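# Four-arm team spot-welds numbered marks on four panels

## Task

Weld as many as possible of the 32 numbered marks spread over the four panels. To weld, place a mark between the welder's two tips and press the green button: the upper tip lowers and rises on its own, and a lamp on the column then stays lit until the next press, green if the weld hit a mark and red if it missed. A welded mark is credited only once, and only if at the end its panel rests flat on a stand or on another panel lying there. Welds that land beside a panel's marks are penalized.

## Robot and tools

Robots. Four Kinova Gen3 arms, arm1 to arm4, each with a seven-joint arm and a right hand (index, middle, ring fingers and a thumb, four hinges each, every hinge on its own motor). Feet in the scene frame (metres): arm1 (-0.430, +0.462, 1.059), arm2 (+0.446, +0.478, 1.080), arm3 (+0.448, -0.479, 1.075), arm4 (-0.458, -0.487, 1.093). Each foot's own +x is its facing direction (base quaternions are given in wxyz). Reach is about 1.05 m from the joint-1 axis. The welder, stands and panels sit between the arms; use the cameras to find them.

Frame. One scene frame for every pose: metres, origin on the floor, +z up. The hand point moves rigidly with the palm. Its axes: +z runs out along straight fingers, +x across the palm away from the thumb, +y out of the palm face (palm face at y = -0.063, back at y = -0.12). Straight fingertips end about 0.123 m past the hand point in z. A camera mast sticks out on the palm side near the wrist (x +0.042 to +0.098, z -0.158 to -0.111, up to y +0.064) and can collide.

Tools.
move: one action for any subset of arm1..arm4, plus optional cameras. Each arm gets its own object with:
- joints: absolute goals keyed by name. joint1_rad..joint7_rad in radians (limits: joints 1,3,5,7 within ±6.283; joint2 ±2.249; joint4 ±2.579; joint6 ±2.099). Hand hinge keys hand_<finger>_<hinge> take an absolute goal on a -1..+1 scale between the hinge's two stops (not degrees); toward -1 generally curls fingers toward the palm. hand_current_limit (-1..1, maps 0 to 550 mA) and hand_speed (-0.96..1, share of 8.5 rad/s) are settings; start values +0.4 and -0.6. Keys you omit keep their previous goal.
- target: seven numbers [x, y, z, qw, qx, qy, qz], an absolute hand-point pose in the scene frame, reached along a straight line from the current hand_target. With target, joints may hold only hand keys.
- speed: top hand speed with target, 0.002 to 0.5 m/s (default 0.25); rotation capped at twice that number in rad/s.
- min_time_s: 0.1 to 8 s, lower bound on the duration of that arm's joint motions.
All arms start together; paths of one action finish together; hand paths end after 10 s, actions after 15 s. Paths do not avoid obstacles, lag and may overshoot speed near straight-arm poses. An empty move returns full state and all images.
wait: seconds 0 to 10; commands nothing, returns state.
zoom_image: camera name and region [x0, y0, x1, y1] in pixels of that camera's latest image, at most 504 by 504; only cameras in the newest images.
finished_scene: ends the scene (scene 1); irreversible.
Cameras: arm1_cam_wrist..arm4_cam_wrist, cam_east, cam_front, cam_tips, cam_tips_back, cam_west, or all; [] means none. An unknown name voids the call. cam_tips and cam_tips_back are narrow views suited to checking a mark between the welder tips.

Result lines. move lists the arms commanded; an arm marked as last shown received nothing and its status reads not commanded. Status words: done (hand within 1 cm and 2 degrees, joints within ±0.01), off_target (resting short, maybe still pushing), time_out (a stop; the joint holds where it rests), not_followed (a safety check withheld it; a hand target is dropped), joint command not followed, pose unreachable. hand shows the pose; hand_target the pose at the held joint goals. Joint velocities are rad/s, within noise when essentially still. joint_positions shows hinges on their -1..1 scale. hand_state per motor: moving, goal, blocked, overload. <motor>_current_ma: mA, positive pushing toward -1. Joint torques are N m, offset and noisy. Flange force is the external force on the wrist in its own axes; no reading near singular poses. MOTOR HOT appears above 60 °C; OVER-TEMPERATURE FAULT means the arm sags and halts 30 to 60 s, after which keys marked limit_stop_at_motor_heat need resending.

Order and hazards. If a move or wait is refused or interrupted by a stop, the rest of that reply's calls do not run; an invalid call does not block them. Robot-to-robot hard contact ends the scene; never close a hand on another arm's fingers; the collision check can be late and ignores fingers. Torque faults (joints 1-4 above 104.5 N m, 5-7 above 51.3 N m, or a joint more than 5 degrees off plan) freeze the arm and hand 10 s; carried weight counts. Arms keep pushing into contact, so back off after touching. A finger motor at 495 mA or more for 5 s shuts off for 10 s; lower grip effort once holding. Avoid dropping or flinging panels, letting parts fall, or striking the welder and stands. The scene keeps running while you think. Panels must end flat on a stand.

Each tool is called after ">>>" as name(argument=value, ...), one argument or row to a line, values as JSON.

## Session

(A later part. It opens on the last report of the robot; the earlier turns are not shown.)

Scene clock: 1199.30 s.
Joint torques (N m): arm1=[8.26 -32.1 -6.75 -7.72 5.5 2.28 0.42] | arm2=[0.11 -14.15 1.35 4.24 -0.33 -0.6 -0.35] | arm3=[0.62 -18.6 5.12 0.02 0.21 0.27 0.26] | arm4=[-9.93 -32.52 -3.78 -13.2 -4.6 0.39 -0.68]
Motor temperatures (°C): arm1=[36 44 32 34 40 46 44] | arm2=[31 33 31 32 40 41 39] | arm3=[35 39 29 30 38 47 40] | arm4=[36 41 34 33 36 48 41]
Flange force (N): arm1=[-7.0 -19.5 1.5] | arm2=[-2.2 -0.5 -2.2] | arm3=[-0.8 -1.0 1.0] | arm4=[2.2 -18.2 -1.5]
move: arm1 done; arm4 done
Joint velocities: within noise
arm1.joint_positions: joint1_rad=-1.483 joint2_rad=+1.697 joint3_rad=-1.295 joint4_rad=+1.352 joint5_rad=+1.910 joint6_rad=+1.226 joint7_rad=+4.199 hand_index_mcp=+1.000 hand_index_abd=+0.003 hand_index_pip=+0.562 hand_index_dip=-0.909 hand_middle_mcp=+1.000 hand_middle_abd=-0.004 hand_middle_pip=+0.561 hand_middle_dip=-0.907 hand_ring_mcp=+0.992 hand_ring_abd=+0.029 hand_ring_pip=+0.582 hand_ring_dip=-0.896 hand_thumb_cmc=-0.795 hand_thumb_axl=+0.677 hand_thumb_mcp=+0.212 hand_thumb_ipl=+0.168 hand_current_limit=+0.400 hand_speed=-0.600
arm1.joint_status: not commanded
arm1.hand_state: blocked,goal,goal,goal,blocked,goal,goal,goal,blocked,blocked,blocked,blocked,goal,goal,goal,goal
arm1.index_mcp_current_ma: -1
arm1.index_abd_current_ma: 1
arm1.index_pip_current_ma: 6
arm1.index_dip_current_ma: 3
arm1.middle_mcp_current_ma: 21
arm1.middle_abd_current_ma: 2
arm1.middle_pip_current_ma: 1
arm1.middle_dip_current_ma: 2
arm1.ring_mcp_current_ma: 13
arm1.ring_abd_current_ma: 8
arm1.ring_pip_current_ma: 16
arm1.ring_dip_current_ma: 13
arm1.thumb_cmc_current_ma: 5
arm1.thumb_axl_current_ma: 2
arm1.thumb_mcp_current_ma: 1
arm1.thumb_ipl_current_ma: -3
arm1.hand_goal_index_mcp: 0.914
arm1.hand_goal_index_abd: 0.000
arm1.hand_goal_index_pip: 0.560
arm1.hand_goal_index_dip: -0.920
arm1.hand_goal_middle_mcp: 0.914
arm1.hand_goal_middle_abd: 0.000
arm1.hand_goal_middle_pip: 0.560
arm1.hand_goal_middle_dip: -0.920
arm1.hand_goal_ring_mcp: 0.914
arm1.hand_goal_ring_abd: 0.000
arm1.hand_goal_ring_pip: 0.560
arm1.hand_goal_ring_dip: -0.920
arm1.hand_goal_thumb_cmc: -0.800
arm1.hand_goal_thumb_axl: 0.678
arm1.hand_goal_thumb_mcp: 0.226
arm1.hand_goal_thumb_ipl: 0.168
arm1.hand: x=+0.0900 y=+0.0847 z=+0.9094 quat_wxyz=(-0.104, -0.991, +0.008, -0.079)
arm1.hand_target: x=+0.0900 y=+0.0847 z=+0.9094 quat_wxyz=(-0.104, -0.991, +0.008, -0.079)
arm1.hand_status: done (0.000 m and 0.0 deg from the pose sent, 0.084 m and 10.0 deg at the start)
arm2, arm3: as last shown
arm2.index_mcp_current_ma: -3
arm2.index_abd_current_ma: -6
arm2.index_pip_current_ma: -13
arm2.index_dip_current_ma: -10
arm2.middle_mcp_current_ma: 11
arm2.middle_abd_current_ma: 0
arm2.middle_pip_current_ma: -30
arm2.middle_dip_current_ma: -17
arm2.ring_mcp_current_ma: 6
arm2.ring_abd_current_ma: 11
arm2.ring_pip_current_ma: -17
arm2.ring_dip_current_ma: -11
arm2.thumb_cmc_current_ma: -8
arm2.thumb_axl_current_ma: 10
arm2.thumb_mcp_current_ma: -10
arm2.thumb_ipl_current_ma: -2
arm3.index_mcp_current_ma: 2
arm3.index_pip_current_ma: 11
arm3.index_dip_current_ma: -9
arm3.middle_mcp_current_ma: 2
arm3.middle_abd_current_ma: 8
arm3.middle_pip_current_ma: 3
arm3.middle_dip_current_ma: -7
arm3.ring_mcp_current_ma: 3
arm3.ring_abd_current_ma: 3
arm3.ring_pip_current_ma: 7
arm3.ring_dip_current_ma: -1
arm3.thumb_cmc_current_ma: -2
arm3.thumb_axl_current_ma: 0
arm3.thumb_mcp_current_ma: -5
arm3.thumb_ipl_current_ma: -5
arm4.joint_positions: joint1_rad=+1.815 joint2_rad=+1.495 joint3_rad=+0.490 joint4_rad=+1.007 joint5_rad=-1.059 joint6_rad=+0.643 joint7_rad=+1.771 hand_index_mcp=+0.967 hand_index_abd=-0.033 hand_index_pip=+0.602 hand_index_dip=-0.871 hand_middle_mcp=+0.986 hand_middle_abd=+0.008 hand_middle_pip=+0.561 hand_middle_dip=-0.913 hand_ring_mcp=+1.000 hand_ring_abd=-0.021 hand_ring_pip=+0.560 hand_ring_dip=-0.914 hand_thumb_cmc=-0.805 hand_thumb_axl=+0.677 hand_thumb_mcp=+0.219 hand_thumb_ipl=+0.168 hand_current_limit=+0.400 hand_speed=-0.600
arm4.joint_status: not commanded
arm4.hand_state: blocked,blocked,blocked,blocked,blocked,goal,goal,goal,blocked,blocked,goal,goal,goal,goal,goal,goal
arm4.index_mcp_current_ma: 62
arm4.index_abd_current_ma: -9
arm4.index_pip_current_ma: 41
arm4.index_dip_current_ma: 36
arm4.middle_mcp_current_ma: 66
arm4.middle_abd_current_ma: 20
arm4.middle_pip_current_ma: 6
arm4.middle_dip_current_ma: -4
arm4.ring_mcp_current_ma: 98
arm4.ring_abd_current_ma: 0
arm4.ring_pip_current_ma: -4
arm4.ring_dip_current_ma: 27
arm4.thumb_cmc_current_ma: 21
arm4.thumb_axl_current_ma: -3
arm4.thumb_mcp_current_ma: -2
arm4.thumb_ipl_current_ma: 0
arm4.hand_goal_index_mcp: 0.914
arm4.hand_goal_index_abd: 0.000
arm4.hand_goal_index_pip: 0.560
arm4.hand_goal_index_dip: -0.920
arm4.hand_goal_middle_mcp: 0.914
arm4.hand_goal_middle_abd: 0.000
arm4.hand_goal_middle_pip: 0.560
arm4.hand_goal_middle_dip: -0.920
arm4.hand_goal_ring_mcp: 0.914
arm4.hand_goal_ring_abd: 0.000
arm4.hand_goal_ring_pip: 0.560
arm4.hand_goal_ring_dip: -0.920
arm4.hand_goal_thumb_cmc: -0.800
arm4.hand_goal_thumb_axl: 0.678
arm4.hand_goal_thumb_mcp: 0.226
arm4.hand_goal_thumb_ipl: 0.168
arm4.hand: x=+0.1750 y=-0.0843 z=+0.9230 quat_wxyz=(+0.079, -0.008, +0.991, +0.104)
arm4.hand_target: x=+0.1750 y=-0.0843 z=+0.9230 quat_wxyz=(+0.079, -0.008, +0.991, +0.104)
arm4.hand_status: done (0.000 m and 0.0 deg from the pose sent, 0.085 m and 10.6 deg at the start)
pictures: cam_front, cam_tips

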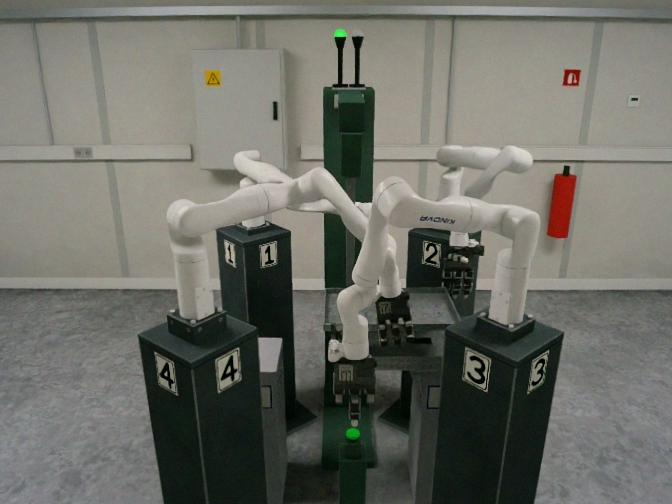

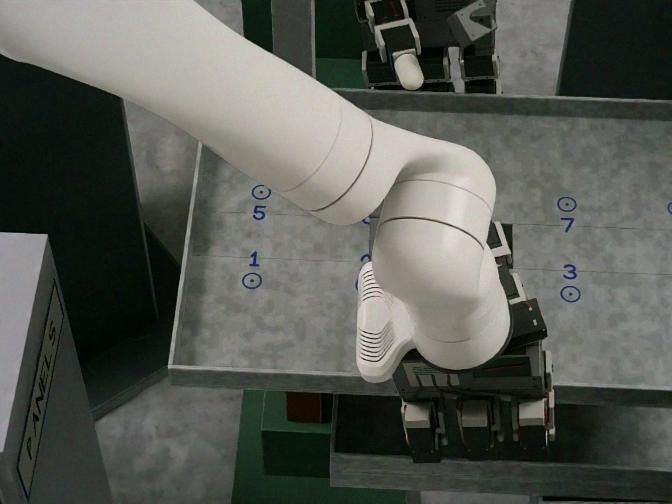

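>>> move(
  arm1={"target": [-0.1250, 0.0847, 0.9094, 0.10417, 0.99132, -0.00835, 0.07947], "speed": 0.08},
  arm4={"target": [-0.0400, -0.0843, 0.9230, 0.07947, -0.00835, 0.99132, 0.10417], "speed": 0.08},
  cameras=["cam_tips", "cam_front", "cam_west"],
)

Scene clock: 1208.27 s.
Joint torques (N m): arm1=[7.6 -32.18 -8.82 -10.29 7.45 5.46 0.61] | arm2=[0.21 -14.13 1.31 4.28 -0.26 -0.64 -0.31] | arm3=[0.69 -18.58 5.13 0.03 0.2 0.3 0.24] | arm4=[-10.62 -26.23 -18.4 -9.31 1.18 5.3 -0.96]
Motor temperatures (°C): arm1=[36 44 32 34 40 46 44] | arm2=[31 33 31 32 40 41 39] | arm3=[35 39 29 30 38 47 40] | arm4=[36 41 34 33 36 48 41]
Flange force (N): arm1=[-7.0 -31.4 0.4] | arm2=[-1.6 -0.3 -2.1] | arm3=[-0.6 -1.2 1.0] | arm4=[4.4 -31.7 -2.7]
move: arm1 done; arm4 done
Joint velocities: within noise
arm1.joint_positions: joint1_rad=-1.040 joint2_rad=+1.675 joint3_rad=-1.152 joint4_rad=+2.006 joint5_rad=+2.131 joint6_rad=+1.259 joint7_rad=+3.945 hand_index_mcp=+1.001 hand_index_abd=+0.003 hand_index_pip=+0.562 hand_index_dip=-0.909 hand_middle_mcp=+1.001 hand_middle_abd=-0.006 hand_middle_pip=+0.561 hand_middle_dip=-0.907 hand_ring_mcp=+0.996 hand_ring_abd=+0.025 hand_ring_pip=+0.578 hand_ring_dip=-0.900 hand_thumb_cmc=-0.795 hand_thumb_axl=+0.677 hand_thumb_mcp=+0.212 hand_thumb_ipl=+0.168 hand_current_limit=+0.400 hand_speed=-0.600
arm1.joint_status: not commanded
arm1.hand_state: blocked,goal,goal,goal,blocked,goal,goal,goal,blocked,blocked,goal,goal,goal,goal,goal,goal
arm1.index_mcp_current_ma: 0
arm1.index_abd_current_ma: 13
arm1.index_pip_current_ma: 15
arm1.index_dip_current_ma: 2
arm1.middle_mcp_current_ma: 22
arm1.middle_abd_current_ma: 5
arm1.middle_pip_current_ma: 1
arm1.middle_dip_current_ma: 2
arm1.ring_mcp_current_ma: 21
arm1.ring_abd_current_ma: 9
arm1.ring_pip_current_ma: 11
arm1.ring_dip_current_ma: 9
arm1.thumb_cmc_current_ma: -5
arm1.thumb_axl_current_ma: 1
arm1.thumb_mcp_current_ma: -10
arm1.thumb_ipl_current_ma: 0
arm1.hand_goal_index_mcp: 0.914
arm1.hand_goal_index_abd: 0.000
arm1.hand_goal_index_pip: 0.560
arm1.hand_goal_index_dip: -0.920
arm1.hand_goal_middle_mcp: 0.914
arm1.hand_goal_middle_abd: 0.000
arm1.hand_goal_middle_pip: 0.560
arm1.hand_goal_middle_dip: -0.920
arm1.hand_goal_ring_mcp: 0.914
arm1.hand_goal_ring_abd: 0.000
arm1.hand_goal_ring_pip: 0.560
arm1.hand_goal_ring_dip: -0.920
arm1.hand_goal_thumb_cmc: -0.800
arm1.hand_goal_thumb_axl: 0.678
arm1.hand_goal_thumb_mcp: 0.226
arm1.hand_goal_thumb_ipl: 0.168
arm1.hand: x=-0.1250 y=+0.0847 z=+0.9094 quat_wxyz=(-0.104, -0.991, +0.008, -0.079)
arm1.hand_target: x=-0.1250 y=+0.0847 z=+0.9094 quat_wxyz=(-0.104, -0.991, +0.008, -0.079)
arm1.hand_status: done (0.000 m and 0.0 deg from the pose sent, 0.215 m and 0.0 deg at the start)
arm2, arm3: as last shown
arm2.index_mcp_current_ma: -6
arm2.index_abd_current_ma: -9
arm2.index_dip_current_ma: -5
arm2.middle_mcp_current_ma: 9
arm2.middle_abd_current_ma: -3
arm2.middle_pip_current_ma: -28
arm2.middle_dip_current_ma: -18
arm2.ring_mcp_current_ma: 2
arm2.ring_abd_current_ma: 9
arm2.ring_pip_current_ma: -12
arm2.ring_dip_current_ma: -18
arm2.thumb_cmc_current_ma: -9
arm2.thumb_axl_current_ma: 7
arm2.thumb_mcp_current_ma: -15
arm2.thumb_ipl_current_ma: -6
arm3.index_mcp_current_ma: 6
arm3.index_abd_current_ma: 3
arm3.index_pip_current_ma: 7
arm3.index_dip_current_ma: -7
arm3.middle_mcp_current_ma: 3
arm3.middle_abd_current_ma: 1
arm3.middle_pip_current_ma: 12
arm3.ring_mcp_current_ma: 5
arm3.ring_abd_current_ma: 4
arm3.ring_pip_current_ma: 4
arm3.ring_dip_current_ma: 3
arm3.thumb_cmc_current_ma: -5
arm3.thumb_axl_current_ma: -4
arm3.thumb_mcp_current_ma: -10
arm4.joint_positions: joint1_rad=+2.095 joint2_rad=+1.311 joint3_rad=-0.431 joint4_rad=+1.761 joint5_rad=-1.093 joint6_rad=-0.333 joint7_rad=+2.242 hand_index_mcp=+0.965 hand_index_abd=-0.033 hand_index_pip=+0.603 hand_index_dip=-0.874 hand_middle_mcp=+0.985 hand_middle_abd=+0.005 hand_middle_pip=+0.561 hand_middle_dip=-0.913 hand_ring_mcp=+1.001 hand_ring_abd=-0.018 hand_ring_pip=+0.560 hand_ring_dip=-0.914 hand_thumb_cmc=-0.805 hand_thumb_axl=+0.677 hand_thumb_mcp=+0.219 hand_thumb_ipl=+0.168 hand_current_limit=+0.400 hand_speed=-0.600
arm4.joint_status: not commanded
arm4.hand_state: blocked,blocked,blocked,blocked,blocked,goal,goal,goal,blocked,goal,goal,goal,goal,goal,goal,goal
arm4.index_mcp_current_ma: 54
arm4.index_abd_current_ma: -9
arm4.index_pip_current_ma: 23
arm4.index_dip_current_ma: 34
arm4.middle_mcp_current_ma: 59
arm4.middle_abd_current_ma: 0
arm4.middle_pip_current_ma: -7
arm4.middle_dip_current_ma: 8
arm4.ring_mcp_current_ma: 84
arm4.ring_abd_current_ma: 0
arm4.ring_pip_current_ma: 2
arm4.ring_dip_current_ma: 4
arm4.thumb_cmc_current_ma: 16
arm4.thumb_axl_current_ma: 1
arm4.thumb_mcp_current_ma: -2
arm4.thumb_ipl_current_ma: -17
arm4.hand_goal_index_mcp: 0.914
arm4.hand_goal_index_abd: 0.000
arm4.hand_goal_index_pip: 0.560
arm4.hand_goal_index_dip: -0.920
arm4.hand_goal_middle_mcp: 0.914
arm4.hand_goal_middle_abd: 0.000
arm4.hand_goal_middle_pip: 0.560
arm4.hand_goal_middle_dip: -0.920
arm4.hand_goal_ring_mcp: 0.914
arm4.hand_goal_ring_abd: 0.000
arm4.hand_goal_ring_pip: 0.560
arm4.hand_goal_ring_dip: -0.920
arm4.hand_goal_thumb_cmc: -0.800
arm4.hand_goal_thumb_axl: 0.678
arm4.hand_goal_thumb_mcp: 0.226
arm4.hand_goal_thumb_ipl: 0.168
arm4.hand: x=-0.0400 y=-0.0843 z=+0.9230 quat_wxyz=(+0.079, -0.008, +0.991, +0.104)
arm4.hand_target: x=-0.0400 y=-0.0843 z=+0.9230 quat_wxyz=(+0.079, -0.008, +0.991, +0.104)
arm4.hand_status: done (0.000 m and 0.0 deg from the pose sent, 0.215 m and 0.0 deg at the start)
pictures: cam_front, cam_tips, cam_west

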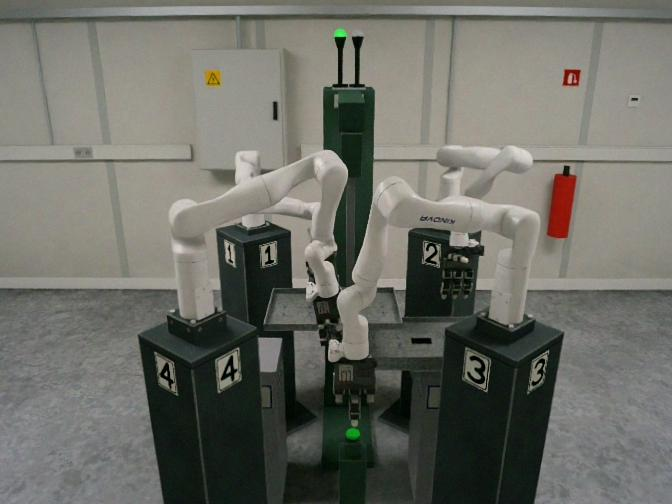

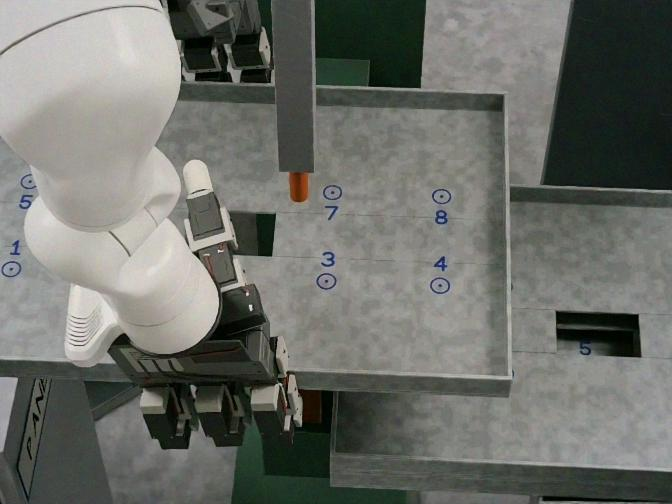

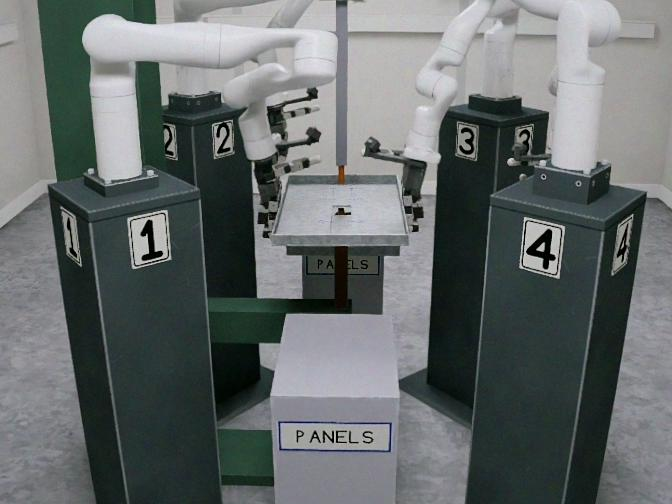

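>>> move(
  arm1={"target": [-0.5298, 0.0936, 0.9264, 0.10581, 0.99093, -0.02911, 0.07727], "speed": 0.08},
  arm4={"target": [-0.4520, -0.0788, 0.9400, 0.08163, 0.01241, 0.99127, 0.10249], "speed": 0.08},
  cameras=["cam_front", "cam_west", "cam_east"],
)

Scene clock: 1215.93 s.
Joint torques (N m): arm1=[-3.16 -28.76 -19.49 -16.25 8.36 4.28 0.14] | arm2=[0.2 -14.02 1.36 4.33 -0.32 -0.65 -0.31] | arm3=[0.69 -18.7 5.16 -0.01 0.18 0.23 0.22] | arm4=[3.19 -32.66 -14.28 -13.7 11.51 -5.63 -1.55]
Motor temperatures (°C): arm1=[36 44 32 34 40 46 44] | arm2=[31 33 31 32 40 41 39] | arm3=[35 39 29 30 38 47 40] | arm4=[36 41 34 33 36 48 41]
Flange force (N): arm1=[-0.4 -48.5 0.4] | arm2=[-1.6 0.3 -2.3] | arm3=[-1.0 -1.0 1.3] | arm4=[1.1 -44.1 -6.5]
move: arm1 done; arm4 done
Joint velocities: within noise
arm1.joint_positions: joint1_rad=+0.034 joint2_rad=+1.367 joint3_rad=-0.631 joint4_rad=+2.380 joint5_rad=+2.566 joint6_rad=+0.698 joint7_rad=+4.340 hand_index_mcp=+1.000 hand_index_abd=+0.003 hand_index_pip=+0.562 hand_index_dip=-0.909 hand_middle_mcp=+1.001 hand_middle_abd=-0.008 hand_middle_pip=+0.561 hand_middle_dip=-0.907 hand_ring_mcp=+1.000 hand_ring_abd=+0.025 hand_ring_pip=+0.575 hand_ring_dip=-0.901 hand_thumb_cmc=-0.795 hand_thumb_axl=+0.677 hand_thumb_mcp=+0.212 hand_thumb_ipl=+0.168 hand_current_limit=+0.400 hand_speed=-0.600
arm1.joint_status: not commanded
arm1.hand_state: blocked,goal,goal,goal,blocked,goal,goal,goal,blocked,blocked,goal,goal,goal,goal,goal,goal
arm1.index_mcp_current_ma: -5
arm1.index_abd_current_ma: 10
arm1.index_pip_current_ma: 1
arm1.index_dip_current_ma: 0
arm1.middle_mcp_current_ma: 5
arm1.middle_abd_current_ma: -1
arm1.middle_pip_current_ma: 2
arm1.middle_dip_current_ma: 6
arm1.ring_mcp_current_ma: 14
arm1.ring_abd_current_ma: 8
arm1.ring_pip_current_ma: 5
arm1.ring_dip_current_ma: 16
arm1.thumb_cmc_current_ma: -5
arm1.thumb_axl_current_ma: 6
arm1.thumb_mcp_current_ma: -7
arm1.thumb_ipl_current_ma: -2
arm1.hand_goal_index_mcp: 0.914
arm1.hand_goal_index_abd: 0.000
arm1.hand_goal_index_pip: 0.560
arm1.hand_goal_index_dip: -0.920
arm1.hand_goal_middle_mcp: 0.914
arm1.hand_goal_middle_abd: 0.000
arm1.hand_goal_middle_pip: 0.560
arm1.hand_goal_middle_dip: -0.920
arm1.hand_goal_ring_mcp: 0.914
arm1.hand_goal_ring_abd: 0.000
arm1.hand_goal_ring_pip: 0.560
arm1.hand_goal_ring_dip: -0.920
arm1.hand_goal_thumb_cmc: -0.800
arm1.hand_goal_thumb_axl: 0.678
arm1.hand_goal_thumb_mcp: 0.226
arm1.hand_goal_thumb_ipl: 0.168
arm1.hand: x=-0.5298 y=+0.0936 z=+0.9264 quat_wxyz=(-0.106, -0.991, +0.029, -0.077)
arm1.hand_target: x=-0.5298 y=+0.0936 z=+0.9264 quat_wxyz=(-0.106, -0.991, +0.029, -0.077)
arm1.hand_status: done (0.000 m and 0.0 deg from the pose sent, 0.405 m and 2.4 deg at the start)
arm2, arm3: as last shown
arm2.index_mcp_current_ma: -4
arm2.index_abd_current_ma: -6
arm2.index_dip_current_ma: -8
arm2.middle_mcp_current_ma: 5
arm2.middle_abd_current_ma: 0
arm2.middle_dip_current_ma: -15
arm2.ring_mcp_current_ma: 3
arm2.ring_abd_current_ma: 13
arm2.ring_pip_current_ma: -14
arm2.ring_dip_current_ma: -15
arm2.thumb_mcp_current_ma: -10
arm2.thumb_ipl_current_ma: -7
arm3.index_mcp_current_ma: 2
arm3.index_abd_current_ma: 4
arm3.index_dip_current_ma: -10
arm3.middle_mcp_current_ma: 2
arm3.middle_abd_current_ma: 13
arm3.middle_pip_current_ma: 6
arm3.middle_dip_current_ma: -10
arm3.ring_mcp_current_ma: 7
arm3.ring_abd_current_ma: 14
arm3.ring_pip_current_ma: -4
arm3.ring_dip_current_ma: -1
arm3.thumb_cmc_current_ma: -4
arm3.thumb_axl_current_ma: 4
arm3.thumb_mcp_current_ma: -9
arm3.thumb_ipl_current_ma: -7
arm4.joint_positions: joint1_rad=+1.423 joint2_rad=+1.712 joint3_rad=-1.022 joint4_rad=+2.262 joint5_rad=-0.945 joint6_rad=-1.480 joint7_rad=+1.220 hand_index_mcp=+0.968 hand_index_abd=-0.033 hand_index_pip=+0.603 hand_index_dip=-0.873 hand_middle_mcp=+0.988 hand_middle_abd=+0.008 hand_middle_pip=+0.561 hand_middle_dip=-0.913 hand_ring_mcp=+1.001 hand_ring_abd=-0.020 hand_ring_pip=+0.560 hand_ring_dip=-0.914 hand_thumb_cmc=-0.805 hand_thumb_axl=+0.677 hand_thumb_mcp=+0.219 hand_thumb_ipl=+0.168 hand_current_limit=+0.400 hand_speed=-0.600
arm4.joint_status: not commanded
arm4.hand_state: blocked,blocked,blocked,blocked,blocked,goal,goal,goal,blocked,goal,goal,goal,goal,goal,goal,goal
arm4.index_mcp_current_ma: 45
arm4.index_abd_current_ma: -15
arm4.index_pip_current_ma: 24
arm4.index_dip_current_ma: 36
arm4.middle_mcp_current_ma: 65
arm4.middle_abd_current_ma: 5
arm4.middle_pip_current_ma: -10
arm4.middle_dip_current_ma: -5
arm4.ring_mcp_current_ma: 101
arm4.ring_abd_current_ma: 1
arm4.ring_pip_current_ma: 5
arm4.ring_dip_current_ma: -4
arm4.thumb_cmc_current_ma: -2
arm4.thumb_axl_current_ma: 13
arm4.thumb_mcp_current_ma: 6
arm4.thumb_ipl_current_ma: -8
arm4.hand_goal_index_mcp: 0.914
arm4.hand_goal_index_abd: 0.000
arm4.hand_goal_index_pip: 0.560
arm4.hand_goal_index_dip: -0.920
arm4.hand_goal_middle_mcp: 0.914
arm4.hand_goal_middle_abd: 0.000
arm4.hand_goal_middle_pip: 0.560
arm4.hand_goal_middle_dip: -0.920
arm4.hand_goal_ring_mcp: 0.914
arm4.hand_goal_ring_abd: 0.000
arm4.hand_goal_ring_pip: 0.560
arm4.hand_goal_ring_dip: -0.920
arm4.hand_goal_thumb_cmc: -0.800
arm4.hand_goal_thumb_axl: 0.678
arm4.hand_goal_thumb_mcp: 0.226
arm4.hand_goal_thumb_ipl: 0.168
arm4.hand: x=-0.4520 y=-0.0788 z=+0.9400 quat_wxyz=(+0.082, +0.012, +0.991, +0.102)
arm4.hand_target: x=-0.4520 y=-0.0788 z=+0.9400 quat_wxyz=(+0.082, +0.012, +0.991, +0.103)
arm4.hand_status: done (0.000 m and 0.0 deg from the pose sent, 0.412 m and 2.4 deg at the start)
pictures: cam_east, cam_front, cam_west

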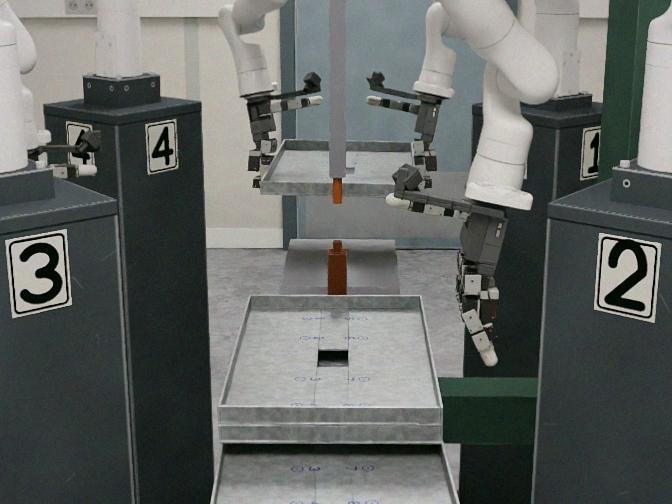

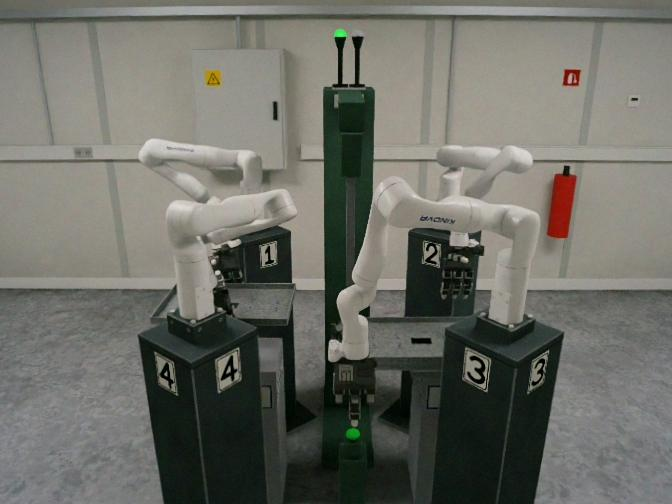

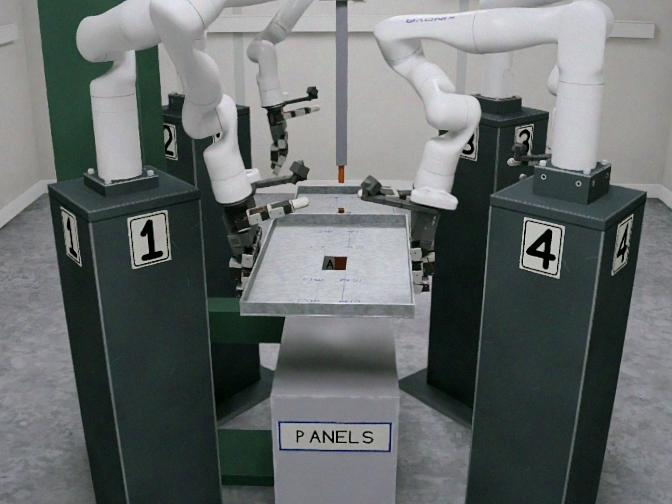

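>>> zoom_image(
  camera="cam_west",
  region=[220, 180, 440, 345],
)

>>> zoom_image(
  camera="cam_front",
  region=[130, 220, 330, 370],
)

Scaled by 2.291.

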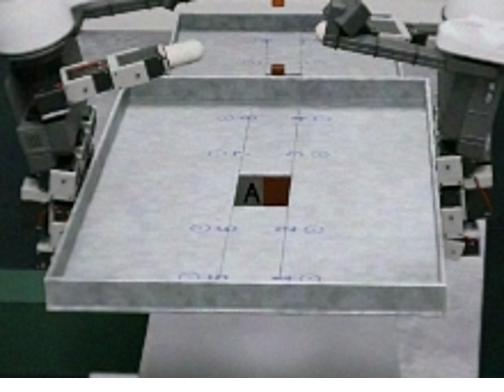

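Scaled by 2.520.

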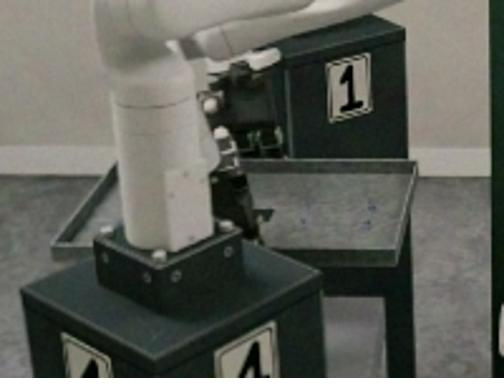

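>>> move(
  arm1={"target": [-0.5298, 0.0936, 0.8214, 0.10581, 0.99093, -0.02911, 0.07727], "speed": 0.07},
  arm4={"target": [-0.4520, -0.0788, 0.8350, 0.08163, 0.01241, 0.99127, 0.10249], "speed": 0.07},
  cameras=["cam_west", "cam_front"],
)

>>> zoom_image(
  camera="cam_west",
  region=[220, 220, 440, 385],
)

>>> zoom_image(
  camera="cam_front",
  region=[130, 250, 330, 400],
)

Scene clock: 1222.10 s.
Joint torques (N m): arm1=[-2.67 -29.17 -20.38 -10.03 7.64 3.23 0.13] | arm2=[0.14 -14.03 1.26 4.33 -0.34 -0.65 -0.31] | arm3=[0.67 -18.66 5.25 0.01 0.12 0.28 0.22] | arm4=[2.89 -32.98 -14.63 -10.31 9.78 -4.65 -1.42]
Motor temperatures (°C): arm1=[36 44 32 34 40 46 44] | arm2=[31 33 31 32 40 41 39] | arm3=[35 39 29 30 38 47 40] | arm4=[36 41 34 33 36 48 41]
Flange force (N): arm1=[0.7 -42.2 -1.3] | arm2=[-2.0 0.4 -2.3] | arm3=[-0.9 -1.0 1.2] | arm4=[1.0 -37.4 -6.1]
move: arm1 done; arm4 done
Joint velocities: within noise
arm1.joint_positions: joint1_rad=+0.056 joint2_rad=+1.645 joint3_rad=-0.543 joint4_rad=+2.178 joint5_rad=+2.718 joint6_rad=+0.736 joint7_rad=+4.386 hand_index_mcp=+1.000 hand_index_abd=+0.003 hand_index_pip=+0.562 hand_index_dip=-0.909 hand_middle_mcp=+1.001 hand_middle_abd=-0.008 hand_middle_pip=+0.561 hand_middle_dip=-0.907 hand_ring_mcp=+1.000 hand_ring_abd=+0.025 hand_ring_pip=+0.575 hand_ring_dip=-0.901 hand_thumb_cmc=-0.795 hand_thumb_axl=+0.677 hand_thumb_mcp=+0.212 hand_thumb_ipl=+0.168 hand_current_limit=+0.400 hand_speed=-0.600
arm1.joint_status: not commanded
arm1.hand_state: blocked,goal,goal,goal,blocked,goal,goal,goal,blocked,blocked,goal,goal,goal,goal,goal,goal
arm1.index_mcp_current_ma: 5
arm1.index_abd_current_ma: 6
arm1.index_pip_current_ma: 9
arm1.index_dip_current_ma: 2
arm1.middle_mcp_current_ma: 18
arm1.middle_abd_current_ma: 5
arm1.middle_pip_current_ma: 1
arm1.middle_dip_current_ma: 4
arm1.ring_mcp_current_ma: 18
arm1.ring_abd_current_ma: 4
arm1.ring_pip_current_ma: 13
arm1.ring_dip_current_ma: 12
arm1.thumb_cmc_current_ma: 3
arm1.thumb_axl_current_ma: -1
arm1.thumb_mcp_current_ma: 1
arm1.thumb_ipl_current_ma: 2
arm1.hand_goal_index_mcp: 0.914
arm1.hand_goal_index_abd: 0.000
arm1.hand_goal_index_pip: 0.560
arm1.hand_goal_index_dip: -0.920
arm1.hand_goal_middle_mcp: 0.914
arm1.hand_goal_middle_abd: 0.000
arm1.hand_goal_middle_pip: 0.560
arm1.hand_goal_middle_dip: -0.920
arm1.hand_goal_ring_mcp: 0.914
arm1.hand_goal_ring_abd: 0.000
arm1.hand_goal_ring_pip: 0.560
arm1.hand_goal_ring_dip: -0.920
arm1.hand_goal_thumb_cmc: -0.800
arm1.hand_goal_thumb_axl: 0.678
arm1.hand_goal_thumb_mcp: 0.226
arm1.hand_goal_thumb_ipl: 0.168
arm1.hand: x=-0.5298 y=+0.0936 z=+0.8214 quat_wxyz=(-0.106, -0.991, +0.029, -0.077)
arm1.hand_target: x=-0.5298 y=+0.0936 z=+0.8214 quat_wxyz=(-0.106, -0.991, +0.029, -0.077)
arm1.hand_status: done (0.000 m and 0.0 deg from the pose sent, 0.105 m and 0.0 deg at the start)
arm2, arm3: as last shown
arm2.index_mcp_current_ma: -8
arm2.index_abd_current_ma: -9
arm2.index_pip_current_ma: -17
arm2.middle_mcp_current_ma: 11
arm2.middle_abd_current_ma: -1
arm2.middle_pip_current_ma: -31
arm2.middle_dip_current_ma: -16
arm2.ring_mcp_current_ma: 1
arm2.ring_abd_current_ma: 4
arm2.ring_pip_current_ma: -15
arm2.ring_dip_current_ma: -10
arm2.thumb_cmc_current_ma: -10
arm2.thumb_mcp_current_ma: -15
arm2.thumb_ipl_current_ma: -4
arm3.index_mcp_current_ma: 5
arm3.index_abd_current_ma: 13
arm3.index_pip_current_ma: 8
arm3.index_dip_current_ma: -1
arm3.middle_mcp_current_ma: 1
arm3.middle_abd_current_ma: -3
arm3.middle_pip_current_ma: 11
arm3.middle_dip_current_ma: -15
arm3.ring_mcp_current_ma: 0
arm3.ring_abd_current_ma: 12
arm3.ring_pip_current_ma: 8
arm3.ring_dip_current_ma: -8
arm3.thumb_cmc_current_ma: 0
arm3.thumb_axl_current_ma: 2
arm3.thumb_mcp_current_ma: -7
arm3.thumb_ipl_current_ma: -5
arm4.joint_positions: joint1_rad=+1.432 joint2_rad=+1.903 joint3_rad=-0.855 joint4_rad=+2.052 joint5_rad=-0.727 joint6_rad=-1.375 joint7_rad=+1.264 hand_index_mcp=+0.968 hand_index_abd=-0.034 hand_index_pip=+0.603 hand_index_dip=-0.871 hand_middle_mcp=+0.988 hand_middle_abd=+0.008 hand_middle_pip=+0.561 hand_middle_dip=-0.913 hand_ring_mcp=+1.001 hand_ring_abd=-0.020 hand_ring_pip=+0.560 hand_ring_dip=-0.914 hand_thumb_cmc=-0.805 hand_thumb_axl=+0.677 hand_thumb_mcp=+0.219 hand_thumb_ipl=+0.168 hand_current_limit=+0.400 hand_speed=-0.600
arm4.joint_status: not commanded
arm4.hand_state: blocked,blocked,blocked,blocked,blocked,goal,goal,goal,blocked,goal,goal,goal,goal,goal,goal,goal
arm4.index_mcp_current_ma: 57
arm4.index_abd_current_ma: 11
arm4.index_pip_current_ma: 39
arm4.index_dip_current_ma: 45
arm4.middle_mcp_current_ma: 69
arm4.middle_abd_current_ma: -5
arm4.middle_pip_current_ma: -19
arm4.middle_dip_current_ma: -19
arm4.ring_mcp_current_ma: 90
arm4.ring_abd_current_ma: 2
arm4.ring_pip_current_ma: -6
arm4.ring_dip_current_ma: 6
arm4.thumb_cmc_current_ma: 4
arm4.thumb_axl_current_ma: -5
arm4.thumb_mcp_current_ma: 5
arm4.thumb_ipl_current_ma: -7
arm4.hand_goal_index_mcp: 0.914
arm4.hand_goal_index_abd: 0.000
arm4.hand_goal_index_pip: 0.560
arm4.hand_goal_index_dip: -0.920
arm4.hand_goal_middle_mcp: 0.914
arm4.hand_goal_middle_abd: 0.000
arm4.hand_goal_middle_pip: 0.560
arm4.hand_goal_middle_dip: -0.920
arm4.hand_goal_ring_mcp: 0.914
arm4.hand_goal_ring_abd: 0.000
arm4.hand_goal_ring_pip: 0.560
arm4.hand_goal_ring_dip: -0.920
arm4.hand_goal_thumb_cmc: -0.800
arm4.hand_goal_thumb_axl: 0.678
arm4.hand_goal_thumb_mcp: 0.226
arm4.hand_goal_thumb_ipl: 0.168
arm4.hand: x=-0.4520 y=-0.0788 z=+0.8350 quat_wxyz=(+0.082, +0.012, +0.991, +0.102)
arm4.hand_target: x=-0.4520 y=-0.0788 z=+0.8350 quat_wxyz=(+0.082, +0.012, +0.991, +0.103)
arm4.hand_status: done (0.000 m and 0.0 deg from the pose sent, 0.105 m and 0.0 deg at the start)
pictures: cam_front, cam_west

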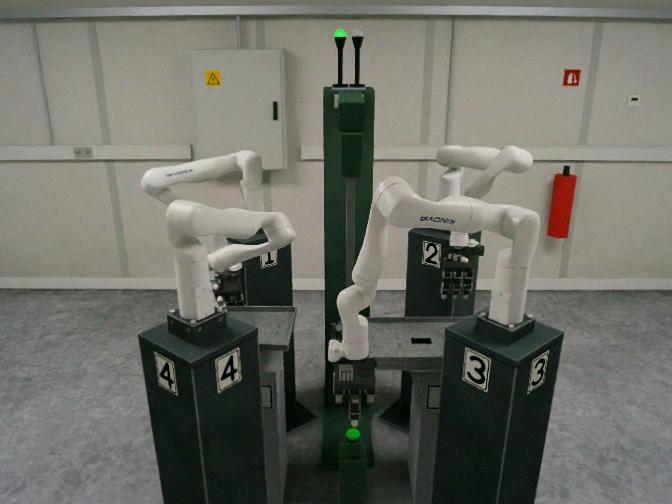

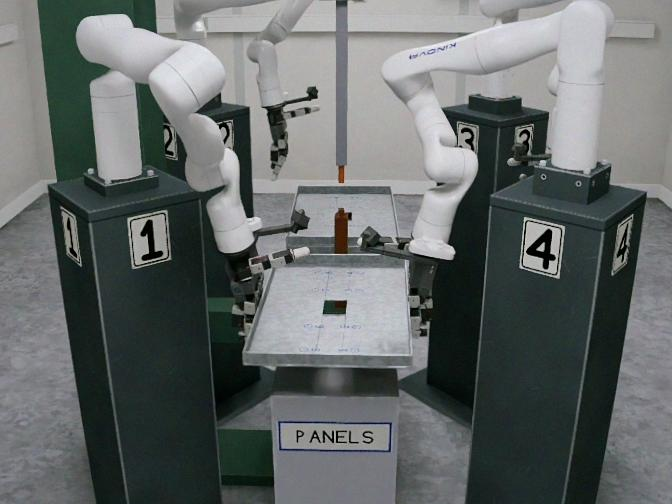

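Scaled by 2.291.

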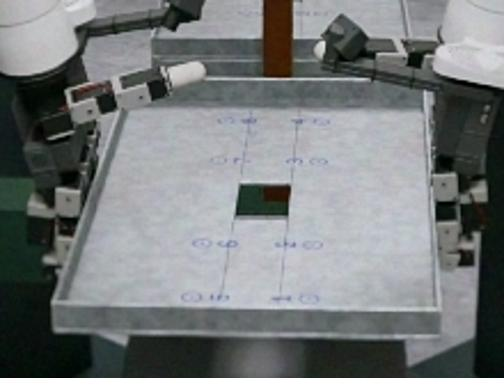

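Scaled by 2.520.

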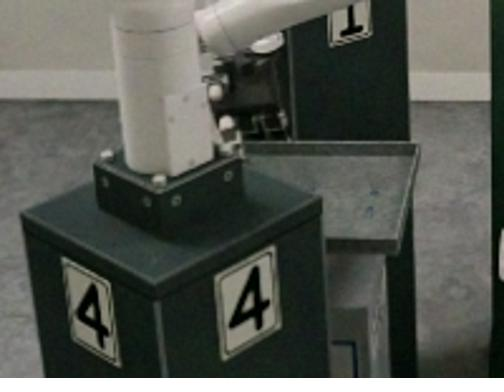

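>>> move(
  arm1={"joints": {"hand_current_limit": 0.7, "hand_index_mcp": 0.85, "hand_middle_mcp": 0.85, "hand_ring_mcp": 0.85, "hand_index_dip": -0.45, "hand_middle_dip": -0.45, "hand_ring_dip": -0.45}},
  arm4={"joints": {"hand_current_limit": 0.7, "hand_index_mcp": 0.85, "hand_middle_mcp": 0.85, "hand_ring_mcp": 0.85, "hand_index_dip": -0.45, "hand_middle_dip": -0.45, "hand_ring_dip": -0.45}},
  cameras=["cam_west", "cam_front"],
)

>>> zoom_image(
  camera="cam_west",
  region=[220, 220, 440, 385],
)

>>> zoom_image(
  camera="cam_front",
  region=[130, 250, 330, 400],
)

Scene clock: 1223.87 s.
Joint torques (N m): arm1=[-2.82 -28.92 -21.16 -9.85 7.72 2.82 -0.07] | arm2=[0.18 -14.07 1.35 4.36 -0.22 -0.63 -0.27] | arm3=[0.7 -18.61 5.12 0 0.16 0.27 0.24] | arm4=[2.41 -32.79 -15.13 -9.91 10.13 -4.15 -1.13]
Motor temperatures (°C): arm1=[36 44 32 34 40 46 44] | arm2=[31 33 31 32 40 41 39] | arm3=[35 39 29 30 38 47 40] | arm4=[36 41 34 33 36 48 41]
Flange force (N): arm1=[-0.1 -43.1 -1.3] | arm2=[-1.5 0.0 -2.0] | arm3=[-0.7 -1.1 1.0] | arm4=[0.5 -37.8 -6.2]
move: arm1 off_target; arm4 off_target
Joint velocities: within noise
arm1.joint_positions: joint1_rad=+0.056 joint2_rad=+1.645 joint3_rad=-0.543 joint4_rad=+2.178 joint5_rad=+2.718 joint6_rad=+0.736 joint7_rad=+4.386 hand_index_mcp=+1.000 hand_index_abd=+0.003 hand_index_pip=+0.562 hand_index_dip=-0.454 hand_middle_mcp=+1.001 hand_middle_abd=-0.008 hand_middle_pip=+0.561 hand_middle_dip=-0.456 hand_ring_mcp=+1.000 hand_ring_abd=+0.025 hand_ring_pip=+0.575 hand_ring_dip=-0.453 hand_thumb_cmc=-0.795 hand_thumb_axl=+0.677 hand_thumb_mcp=+0.212 hand_thumb_ipl=+0.168 hand_current_limit=+0.700 hand_speed=-0.600
arm1.joint_status: hand_index_mcp off_target (ended at +1.000, target +0.850); hand_middle_mcp off_target (ended at +1.001, target +0.850); hand_ring_mcp off_target (ended at +1.000, target +0.850); the others done
arm1.hand_state: blocked,goal,goal,goal,blocked,goal,goal,goal,blocked,blocked,goal,goal,goal,goal,goal,goal
arm1.index_mcp_current_ma: 14
arm1.index_abd_current_ma: 10
arm1.index_pip_current_ma: 12
arm1.index_dip_current_ma: -3
arm1.middle_mcp_current_ma: 25
arm1.middle_abd_current_ma: -1
arm1.middle_pip_current_ma: -1
arm1.middle_dip_current_ma: 0
arm1.ring_mcp_current_ma: 27
arm1.ring_abd_current_ma: 10
arm1.ring_pip_current_ma: 8
arm1.ring_dip_current_ma: 7
arm1.thumb_cmc_current_ma: 1
arm1.thumb_axl_current_ma: -2
arm1.thumb_mcp_current_ma: -3
arm1.thumb_ipl_current_ma: -4
arm1.hand_goal_index_mcp: 0.850
arm1.hand_goal_index_abd: 0.000
arm1.hand_goal_index_pip: 0.560
arm1.hand_goal_index_dip: -0.450
arm1.hand_goal_middle_mcp: 0.850
arm1.hand_goal_middle_abd: 0.000
arm1.hand_goal_middle_pip: 0.560
arm1.hand_goal_middle_dip: -0.450
arm1.hand_goal_ring_mcp: 0.850
arm1.hand_goal_ring_abd: 0.000
arm1.hand_goal_ring_pip: 0.560
arm1.hand_goal_ring_dip: -0.450
arm1.hand_goal_thumb_cmc: -0.800
arm1.hand_goal_thumb_axl: 0.678
arm1.hand_goal_thumb_mcp: 0.226
arm1.hand_goal_thumb_ipl: 0.168
arm1.hand: x=-0.5298 y=+0.0936 z=+0.8214 quat_wxyz=(-0.106, -0.991, +0.029, -0.077)
arm1.hand_target: x=-0.5298 y=+0.0936 z=+0.8214 quat_wxyz=(-0.106, -0.991, +0.029, -0.077)
arm1.hand_status: not commanded
arm2, arm3: as last shown
arm2.index_mcp_current_ma: -4
arm2.index_abd_current_ma: -1
arm2.index_pip_current_ma: -15
arm2.index_dip_current_ma: -9
arm2.middle_mcp_current_ma: 5
arm2.middle_abd_current_ma: 5
arm2.middle_pip_current_ma: -27
arm2.middle_dip_current_ma: -17
arm2.ring_abd_current_ma: 10
arm2.ring_pip_current_ma: -11
arm2.ring_dip_current_ma: -14
arm2.thumb_cmc_current_ma: -4
arm2.thumb_axl_current_ma: 2
arm2.thumb_mcp_current_ma: -8
arm2.thumb_ipl_current_ma: -5
arm3.index_mcp_current_ma: -1
arm3.index_pip_current_ma: 9
arm3.index_dip_current_ma: -5
arm3.middle_mcp_current_ma: 7
arm3.middle_abd_current_ma: 2
arm3.middle_pip_current_ma: 4
arm3.middle_dip_current_ma: -7
arm3.ring_mcp_current_ma: 1
arm3.ring_abd_current_ma: 0
arm3.ring_pip_current_ma: 5
arm3.ring_dip_current_ma: -1
arm3.thumb_cmc_current_ma: -3
arm3.thumb_axl_current_ma: -3
arm3.thumb_mcp_current_ma: -2
arm3.thumb_ipl_current_ma: -8
arm4.joint_positions: joint1_rad=+1.432 joint2_rad=+1.903 joint3_rad=-0.855 joint4_rad=+2.052 joint5_rad=-0.727 joint6_rad=-1.375 joint7_rad=+1.264 hand_index_mcp=+0.962 hand_index_abd=-0.025 hand_index_pip=+0.568 hand_index_dip=-0.449 hand_middle_mcp=+0.985 hand_middle_abd=+0.008 hand_middle_pip=+0.561 hand_middle_dip=-0.453 hand_ring_mcp=+1.001 hand_ring_abd=-0.020 hand_ring_pip=+0.560 hand_ring_dip=-0.452 hand_thumb_cmc=-0.805 hand_thumb_axl=+0.677 hand_thumb_mcp=+0.219 hand_thumb_ipl=+0.168 hand_current_limit=+0.700 hand_speed=-0.600
arm4.joint_status: hand_index_mcp off_target (ended at +0.962, target +0.850); hand_middle_mcp off_target (ended at +0.985, target +0.850); hand_ring_mcp off_target (ended at +1.001, target +0.850); the others done
arm4.hand_state: blocked,blocked,goal,goal,blocked,goal,goal,goal,blocked,goal,goal,goal,goal,goal,goal,goal
arm4.index_mcp_current_ma: 135
arm4.index_abd_current_ma: 3
arm4.index_pip_current_ma: 6
arm4.index_dip_current_ma: -3
arm4.middle_mcp_current_ma: 170
arm4.middle_abd_current_ma: -12
arm4.middle_pip_current_ma: 4
arm4.middle_dip_current_ma: 6
arm4.ring_mcp_current_ma: 185
arm4.ring_abd_current_ma: -5
arm4.ring_pip_current_ma: 2
arm4.ring_dip_current_ma: 4
arm4.thumb_cmc_current_ma: 13
arm4.thumb_axl_current_ma: 7
arm4.thumb_mcp_current_ma: -12
arm4.thumb_ipl_current_ma: 9
arm4.hand_goal_index_mcp: 0.850
arm4.hand_goal_index_abd: 0.000
arm4.hand_goal_index_pip: 0.560
arm4.hand_goal_index_dip: -0.450
arm4.hand_goal_middle_mcp: 0.850
arm4.hand_goal_middle_abd: 0.000
arm4.hand_goal_middle_pip: 0.560
arm4.hand_goal_middle_dip: -0.450
arm4.hand_goal_ring_mcp: 0.850
arm4.hand_goal_ring_abd: 0.000
arm4.hand_goal_ring_pip: 0.560
arm4.hand_goal_ring_dip: -0.450
arm4.hand_goal_thumb_cmc: -0.800
arm4.hand_goal_thumb_axl: 0.678
arm4.hand_goal_thumb_mcp: 0.226
arm4.hand_goal_thumb_ipl: 0.168
arm4.hand: x=-0.4519 y=-0.0788 z=+0.8350 quat_wxyz=(+0.082, +0.012, +0.991, +0.102)
arm4.hand_target: x=-0.4520 y=-0.0788 z=+0.8350 quat_wxyz=(+0.082, +0.012, +0.991, +0.102)
arm4.hand_status: not commanded
pictures: cam_front, cam_west

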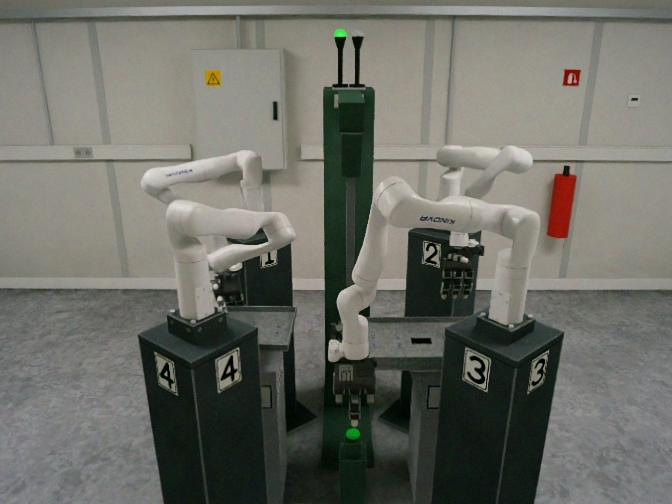

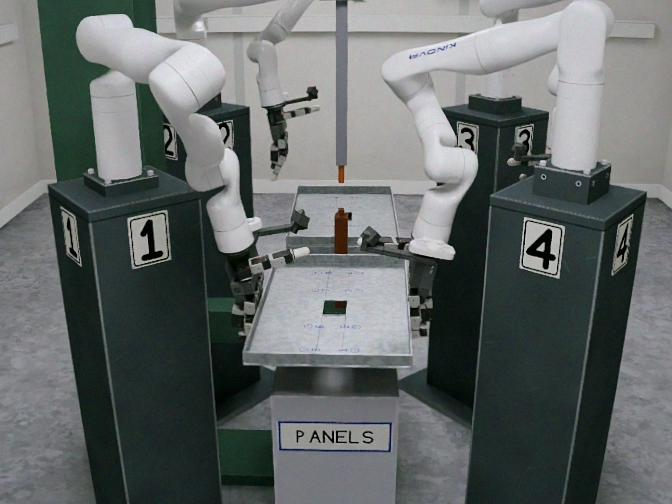

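Scaled by 2.291.

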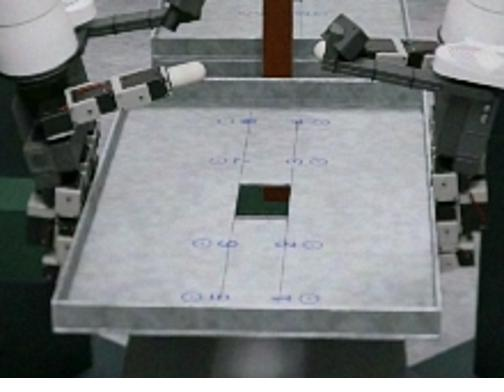

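Scaled by 2.520.

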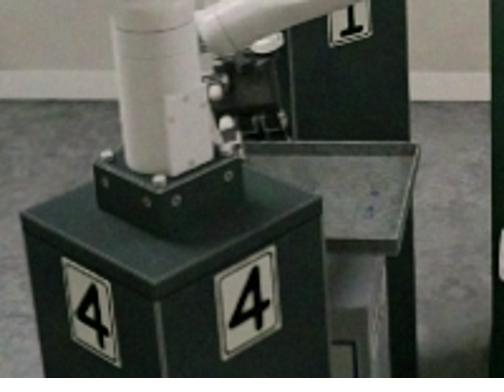

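>>> move(
  arm1={"joints": {"hand_index_dip": 0.696, "hand_middle_dip": 0.696, "hand_ring_dip": 0.696}},
  arm4={"joints": {"hand_index_dip": 0.696, "hand_middle_dip": 0.696, "hand_ring_dip": 0.696}},
  cameras=["cam_west"],
)

>>> zoom_image(
  camera="cam_west",
  region=[220, 220, 440, 385],
)

Scene clock: 1225.67 s.
Joint torques (N m): arm1=[-2.79 -28.88 -21.15 -9.86 7.73 2.8 -0.11] | arm2=[0.14 -13.97 1.21 4.36 -0.33 -0.69 -0.27] | arm3=[0.68 -18.73 5.19 0.02 0.21 0.25 0.23] | arm4=[2.43 -32.92 -15.16 -9.89 10.18 -4.11 -1.11]
Motor temperatures (°C): arm1=[36 44 32 34 41 46 44] | arm2=[31 33 31 32 40 41 39] | arm3=[35 39 29 30 38 47 40] | arm4=[36 41 34 33 36 48 41]
Flange force (N): arm1=[0.0 -43.0 -1.4] | arm2=[-1.9 0.8 -2.3] | arm3=[-1.0 -1.1 1.4] | arm4=[0.7 -38.0 -6.1]
move: arm1 done; arm4 done
Joint velocities: within noise
arm1.joint_positions: joint1_rad=+0.056 joint2_rad=+1.645 joint3_rad=-0.543 joint4_rad=+2.178 joint5_rad=+2.718 joint6_rad=+0.736 joint7_rad=+4.386 hand_index_mcp=+1.000 hand_index_abd=+0.003 hand_index_pip=+0.562 hand_index_dip=+0.688 hand_middle_mcp=+1.001 hand_middle_abd=-0.008 hand_middle_pip=+0.561 hand_middle_dip=+0.686 hand_ring_mcp=+1.000 hand_ring_abd=+0.025 hand_ring_pip=+0.568 hand_ring_dip=+0.690 hand_thumb_cmc=-0.795 hand_thumb_axl=+0.677 hand_thumb_mcp=+0.212 hand_thumb_ipl=+0.168 hand_current_limit=+0.700 hand_speed=-0.600
arm1.joint_status: all done
arm1.hand_state: blocked,goal,goal,goal,blocked,goal,goal,goal,blocked,blocked,goal,goal,goal,goal,goal,goal
arm1.index_mcp_current_ma: 20
arm1.index_abd_current_ma: 9
arm1.index_pip_current_ma: 10
arm1.index_dip_current_ma: 3
arm1.middle_mcp_current_ma: 34
arm1.middle_abd_current_ma: 6
arm1.middle_pip_current_ma: 1
arm1.middle_dip_current_ma: 0
arm1.ring_mcp_current_ma: 25
arm1.ring_abd_current_ma: 8
arm1.ring_pip_current_ma: 8
arm1.ring_dip_current_ma: 13
arm1.thumb_cmc_current_ma: -3
arm1.thumb_axl_current_ma: -10
arm1.thumb_mcp_current_ma: -2
arm1.thumb_ipl_current_ma: 1
arm1.hand_goal_index_mcp: 0.850
arm1.hand_goal_index_abd: 0.000
arm1.hand_goal_index_pip: 0.560
arm1.hand_goal_index_dip: 0.696
arm1.hand_goal_middle_mcp: 0.850
arm1.hand_goal_middle_abd: 0.000
arm1.hand_goal_middle_pip: 0.560
arm1.hand_goal_middle_dip: 0.696
arm1.hand_goal_ring_mcp: 0.850
arm1.hand_goal_ring_abd: 0.000
arm1.hand_goal_ring_pip: 0.560
arm1.hand_goal_ring_dip: 0.696
arm1.hand_goal_thumb_cmc: -0.800
arm1.hand_goal_thumb_axl: 0.678
arm1.hand_goal_thumb_mcp: 0.226
arm1.hand_goal_thumb_ipl: 0.168
arm1.hand: x=-0.5298 y=+0.0936 z=+0.8214 quat_wxyz=(-0.106, -0.991, +0.029, -0.077)
arm1.hand_target: x=-0.5298 y=+0.0936 z=+0.8214 quat_wxyz=(-0.106, -0.991, +0.029, -0.077)
arm1.hand_status: not commanded
arm2.joint_positions: joint1_rad=+0.498 joint2_rad=+1.428 joint3_rad=+0.302 joint4_rad=+2.460 joint5_rad=+0.281 joint6_rad=-0.959 joint7_rad=-0.596 hand_index_mcp=+0.914 hand_index_abd=+0.000 hand_index_pip=+0.944 hand_index_dip=+0.694 hand_middle_mcp=+0.914 hand_middle_abd=+0.001 hand_middle_pip=+0.944 hand_middle_dip=+0.692 hand_ring_mcp=+0.914 hand_ring_abd=+0.002 hand_ring_pip=+0.945 hand_ring_dip=+0.692 hand_thumb_cmc=-0.803 hand_thumb_axl=+0.677 hand_thumb_mcp=+0.222 hand_thumb_ipl=+0.168 hand_current_limit=+0.400 hand_speed=-0.600
arm2.joint_status: not commanded
arm2.hand_state: goal,goal,goal,goal,goal,goal,goal,goal,goal,goal,goal,goal,goal,goal,goal,goal
arm2.index_mcp_current_ma: -7
arm2.index_abd_current_ma: -6
arm2.index_pip_current_ma: -15
arm2.index_dip_current_ma: -15
arm2.middle_mcp_current_ma: 7
arm2.middle_abd_current_ma: 0
arm2.middle_pip_current_ma: -32
arm2.middle_dip_current_ma: -17
arm2.ring_mcp_current_ma: 3
arm2.ring_abd_current_ma: 7
arm2.ring_pip_current_ma: -11
arm2.ring_dip_current_ma: -14
arm2.thumb_cmc_current_ma: -10
arm2.thumb_axl_current_ma: 11
arm2.thumb_mcp_current_ma: -7
arm2.thumb_ipl_current_ma: -3
arm2.hand_goal_index_mcp: 0.914
arm2.hand_goal_index_abd: 0.000
arm2.hand_goal_index_pip: 0.950
arm2.hand_goal_index_dip: 0.696
arm2.hand_goal_middle_mcp: 0.914
arm2.hand_goal_middle_abd: 0.000
arm2.hand_goal_middle_pip: 0.950
arm2.hand_goal_middle_dip: 0.696
arm2.hand_goal_ring_mcp: 0.914
arm2.hand_goal_ring_abd: 0.000
arm2.hand_goal_ring_pip: 0.950
arm2.hand_goal_ring_dip: 0.696
arm2.hand_goal_thumb_cmc: -0.800
arm2.hand_goal_thumb_axl: 0.678
arm2.hand_goal_thumb_mcp: 0.226
arm2.hand_goal_thumb_ipl: 0.168
arm2.hand: x=+0.4320 y=+0.1150 z=+0.9300 quat_wxyz=(+0.105, +0.995, +0.000, +0.000)
arm2.hand_target: x=+0.4320 y=+0.1150 z=+0.9300 quat_wxyz=(+0.105, +0.995, +0.000, +0.000)
arm2.hand_status: not commanded
arm3: as last shown
arm3.index_mcp_current_ma: 2
arm3.index_abd_current_ma: 7
arm3.index_dip_current_ma: -6
arm3.middle_mcp_current_ma: 5
arm3.middle_abd_current_ma: 0
arm3.middle_pip_current_ma: 7
arm3.middle_dip_current_ma: -6
arm3.ring_mcp_current_ma: 0
arm3.ring_abd_current_ma: 5
arm3.ring_pip_current_ma: 2
arm3.ring_dip_current_ma: 3
arm3.thumb_cmc_current_ma: -6
arm3.thumb_axl_current_ma: -4
arm3.thumb_mcp_current_ma: -4
arm3.thumb_ipl_current_ma: -13
arm4.joint_positions: joint1_rad=+1.432 joint2_rad=+1.903 joint3_rad=-0.855 joint4_rad=+2.052 joint5_rad=-0.727 joint6_rad=-1.375 joint7_rad=+1.264 hand_index_mcp=+0.962 hand_index_abd=-0.025 hand_index_pip=+0.564 hand_index_dip=+0.693 hand_middle_mcp=+0.985 hand_middle_abd=+0.008 hand_middle_pip=+0.561 hand_middle_dip=+0.691 hand_ring_mcp=+1.001 hand_ring_abd=-0.020 hand_ring_pip=+0.560 hand_ring_dip=+0.692 hand_thumb_cmc=-0.805 hand_thumb_axl=+0.677 hand_thumb_mcp=+0.219 hand_thumb_ipl=+0.168 hand_current_limit=+0.700 hand_speed=-0.600
arm4.joint_status: all done
arm4.hand_state: blocked,blocked,goal,goal,blocked,goal,goal,goal,blocked,goal,goal,goal,goal,goal,goal,goal
arm4.index_mcp_current_ma: 138
arm4.index_abd_current_ma: -10
arm4.index_pip_current_ma: 15
arm4.index_dip_current_ma: -11
arm4.middle_mcp_current_ma: 158
arm4.middle_abd_current_ma: -7
arm4.middle_pip_current_ma: -2
arm4.middle_dip_current_ma: -6
arm4.ring_mcp_current_ma: 181
arm4.ring_abd_current_ma: 0
arm4.ring_pip_current_ma: 1
arm4.ring_dip_current_ma: 0
arm4.thumb_cmc_current_ma: 14
arm4.thumb_axl_current_ma: -7
arm4.thumb_mcp_current_ma: -4
arm4.thumb_ipl_current_ma: 2
arm4.hand_goal_index_mcp: 0.850
arm4.hand_goal_index_abd: 0.000
arm4.hand_goal_index_pip: 0.560
arm4.hand_goal_index_dip: 0.696
arm4.hand_goal_middle_mcp: 0.850
arm4.hand_goal_middle_abd: 0.000
arm4.hand_goal_middle_pip: 0.560
arm4.hand_goal_middle_dip: 0.696
arm4.hand_goal_ring_mcp: 0.850
arm4.hand_goal_ring_abd: 0.000
arm4.hand_goal_ring_pip: 0.560
arm4.hand_goal_ring_dip: 0.696
arm4.hand_goal_thumb_cmc: -0.800
arm4.hand_goal_thumb_axl: 0.678
arm4.hand_goal_thumb_mcp: 0.226
arm4.hand_goal_thumb_ipl: 0.168
arm4.hand: x=-0.4520 y=-0.0788 z=+0.8350 quat_wxyz=(+0.082, +0.012, +0.991, +0.102)
arm4.hand_target: x=-0.4520 y=-0.0788 z=+0.8350 quat_wxyz=(+0.082, +0.012, +0.991, +0.102)
arm4.hand_status: not commanded

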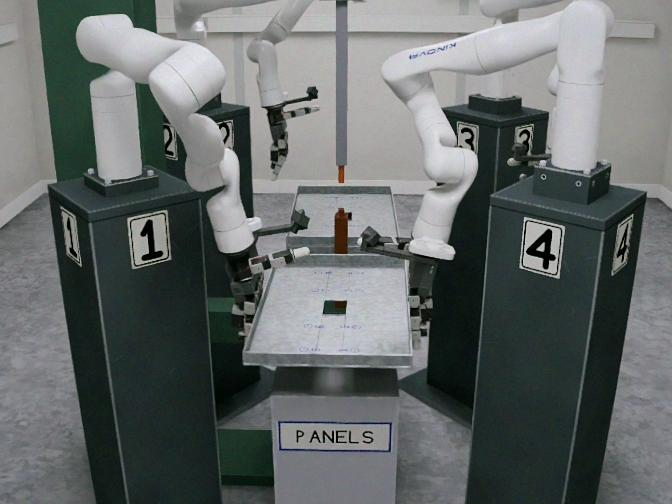

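Scaled by 2.291.

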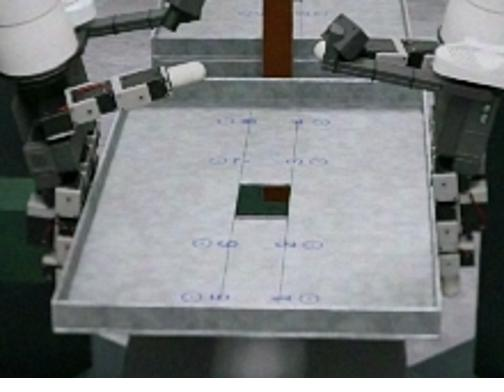

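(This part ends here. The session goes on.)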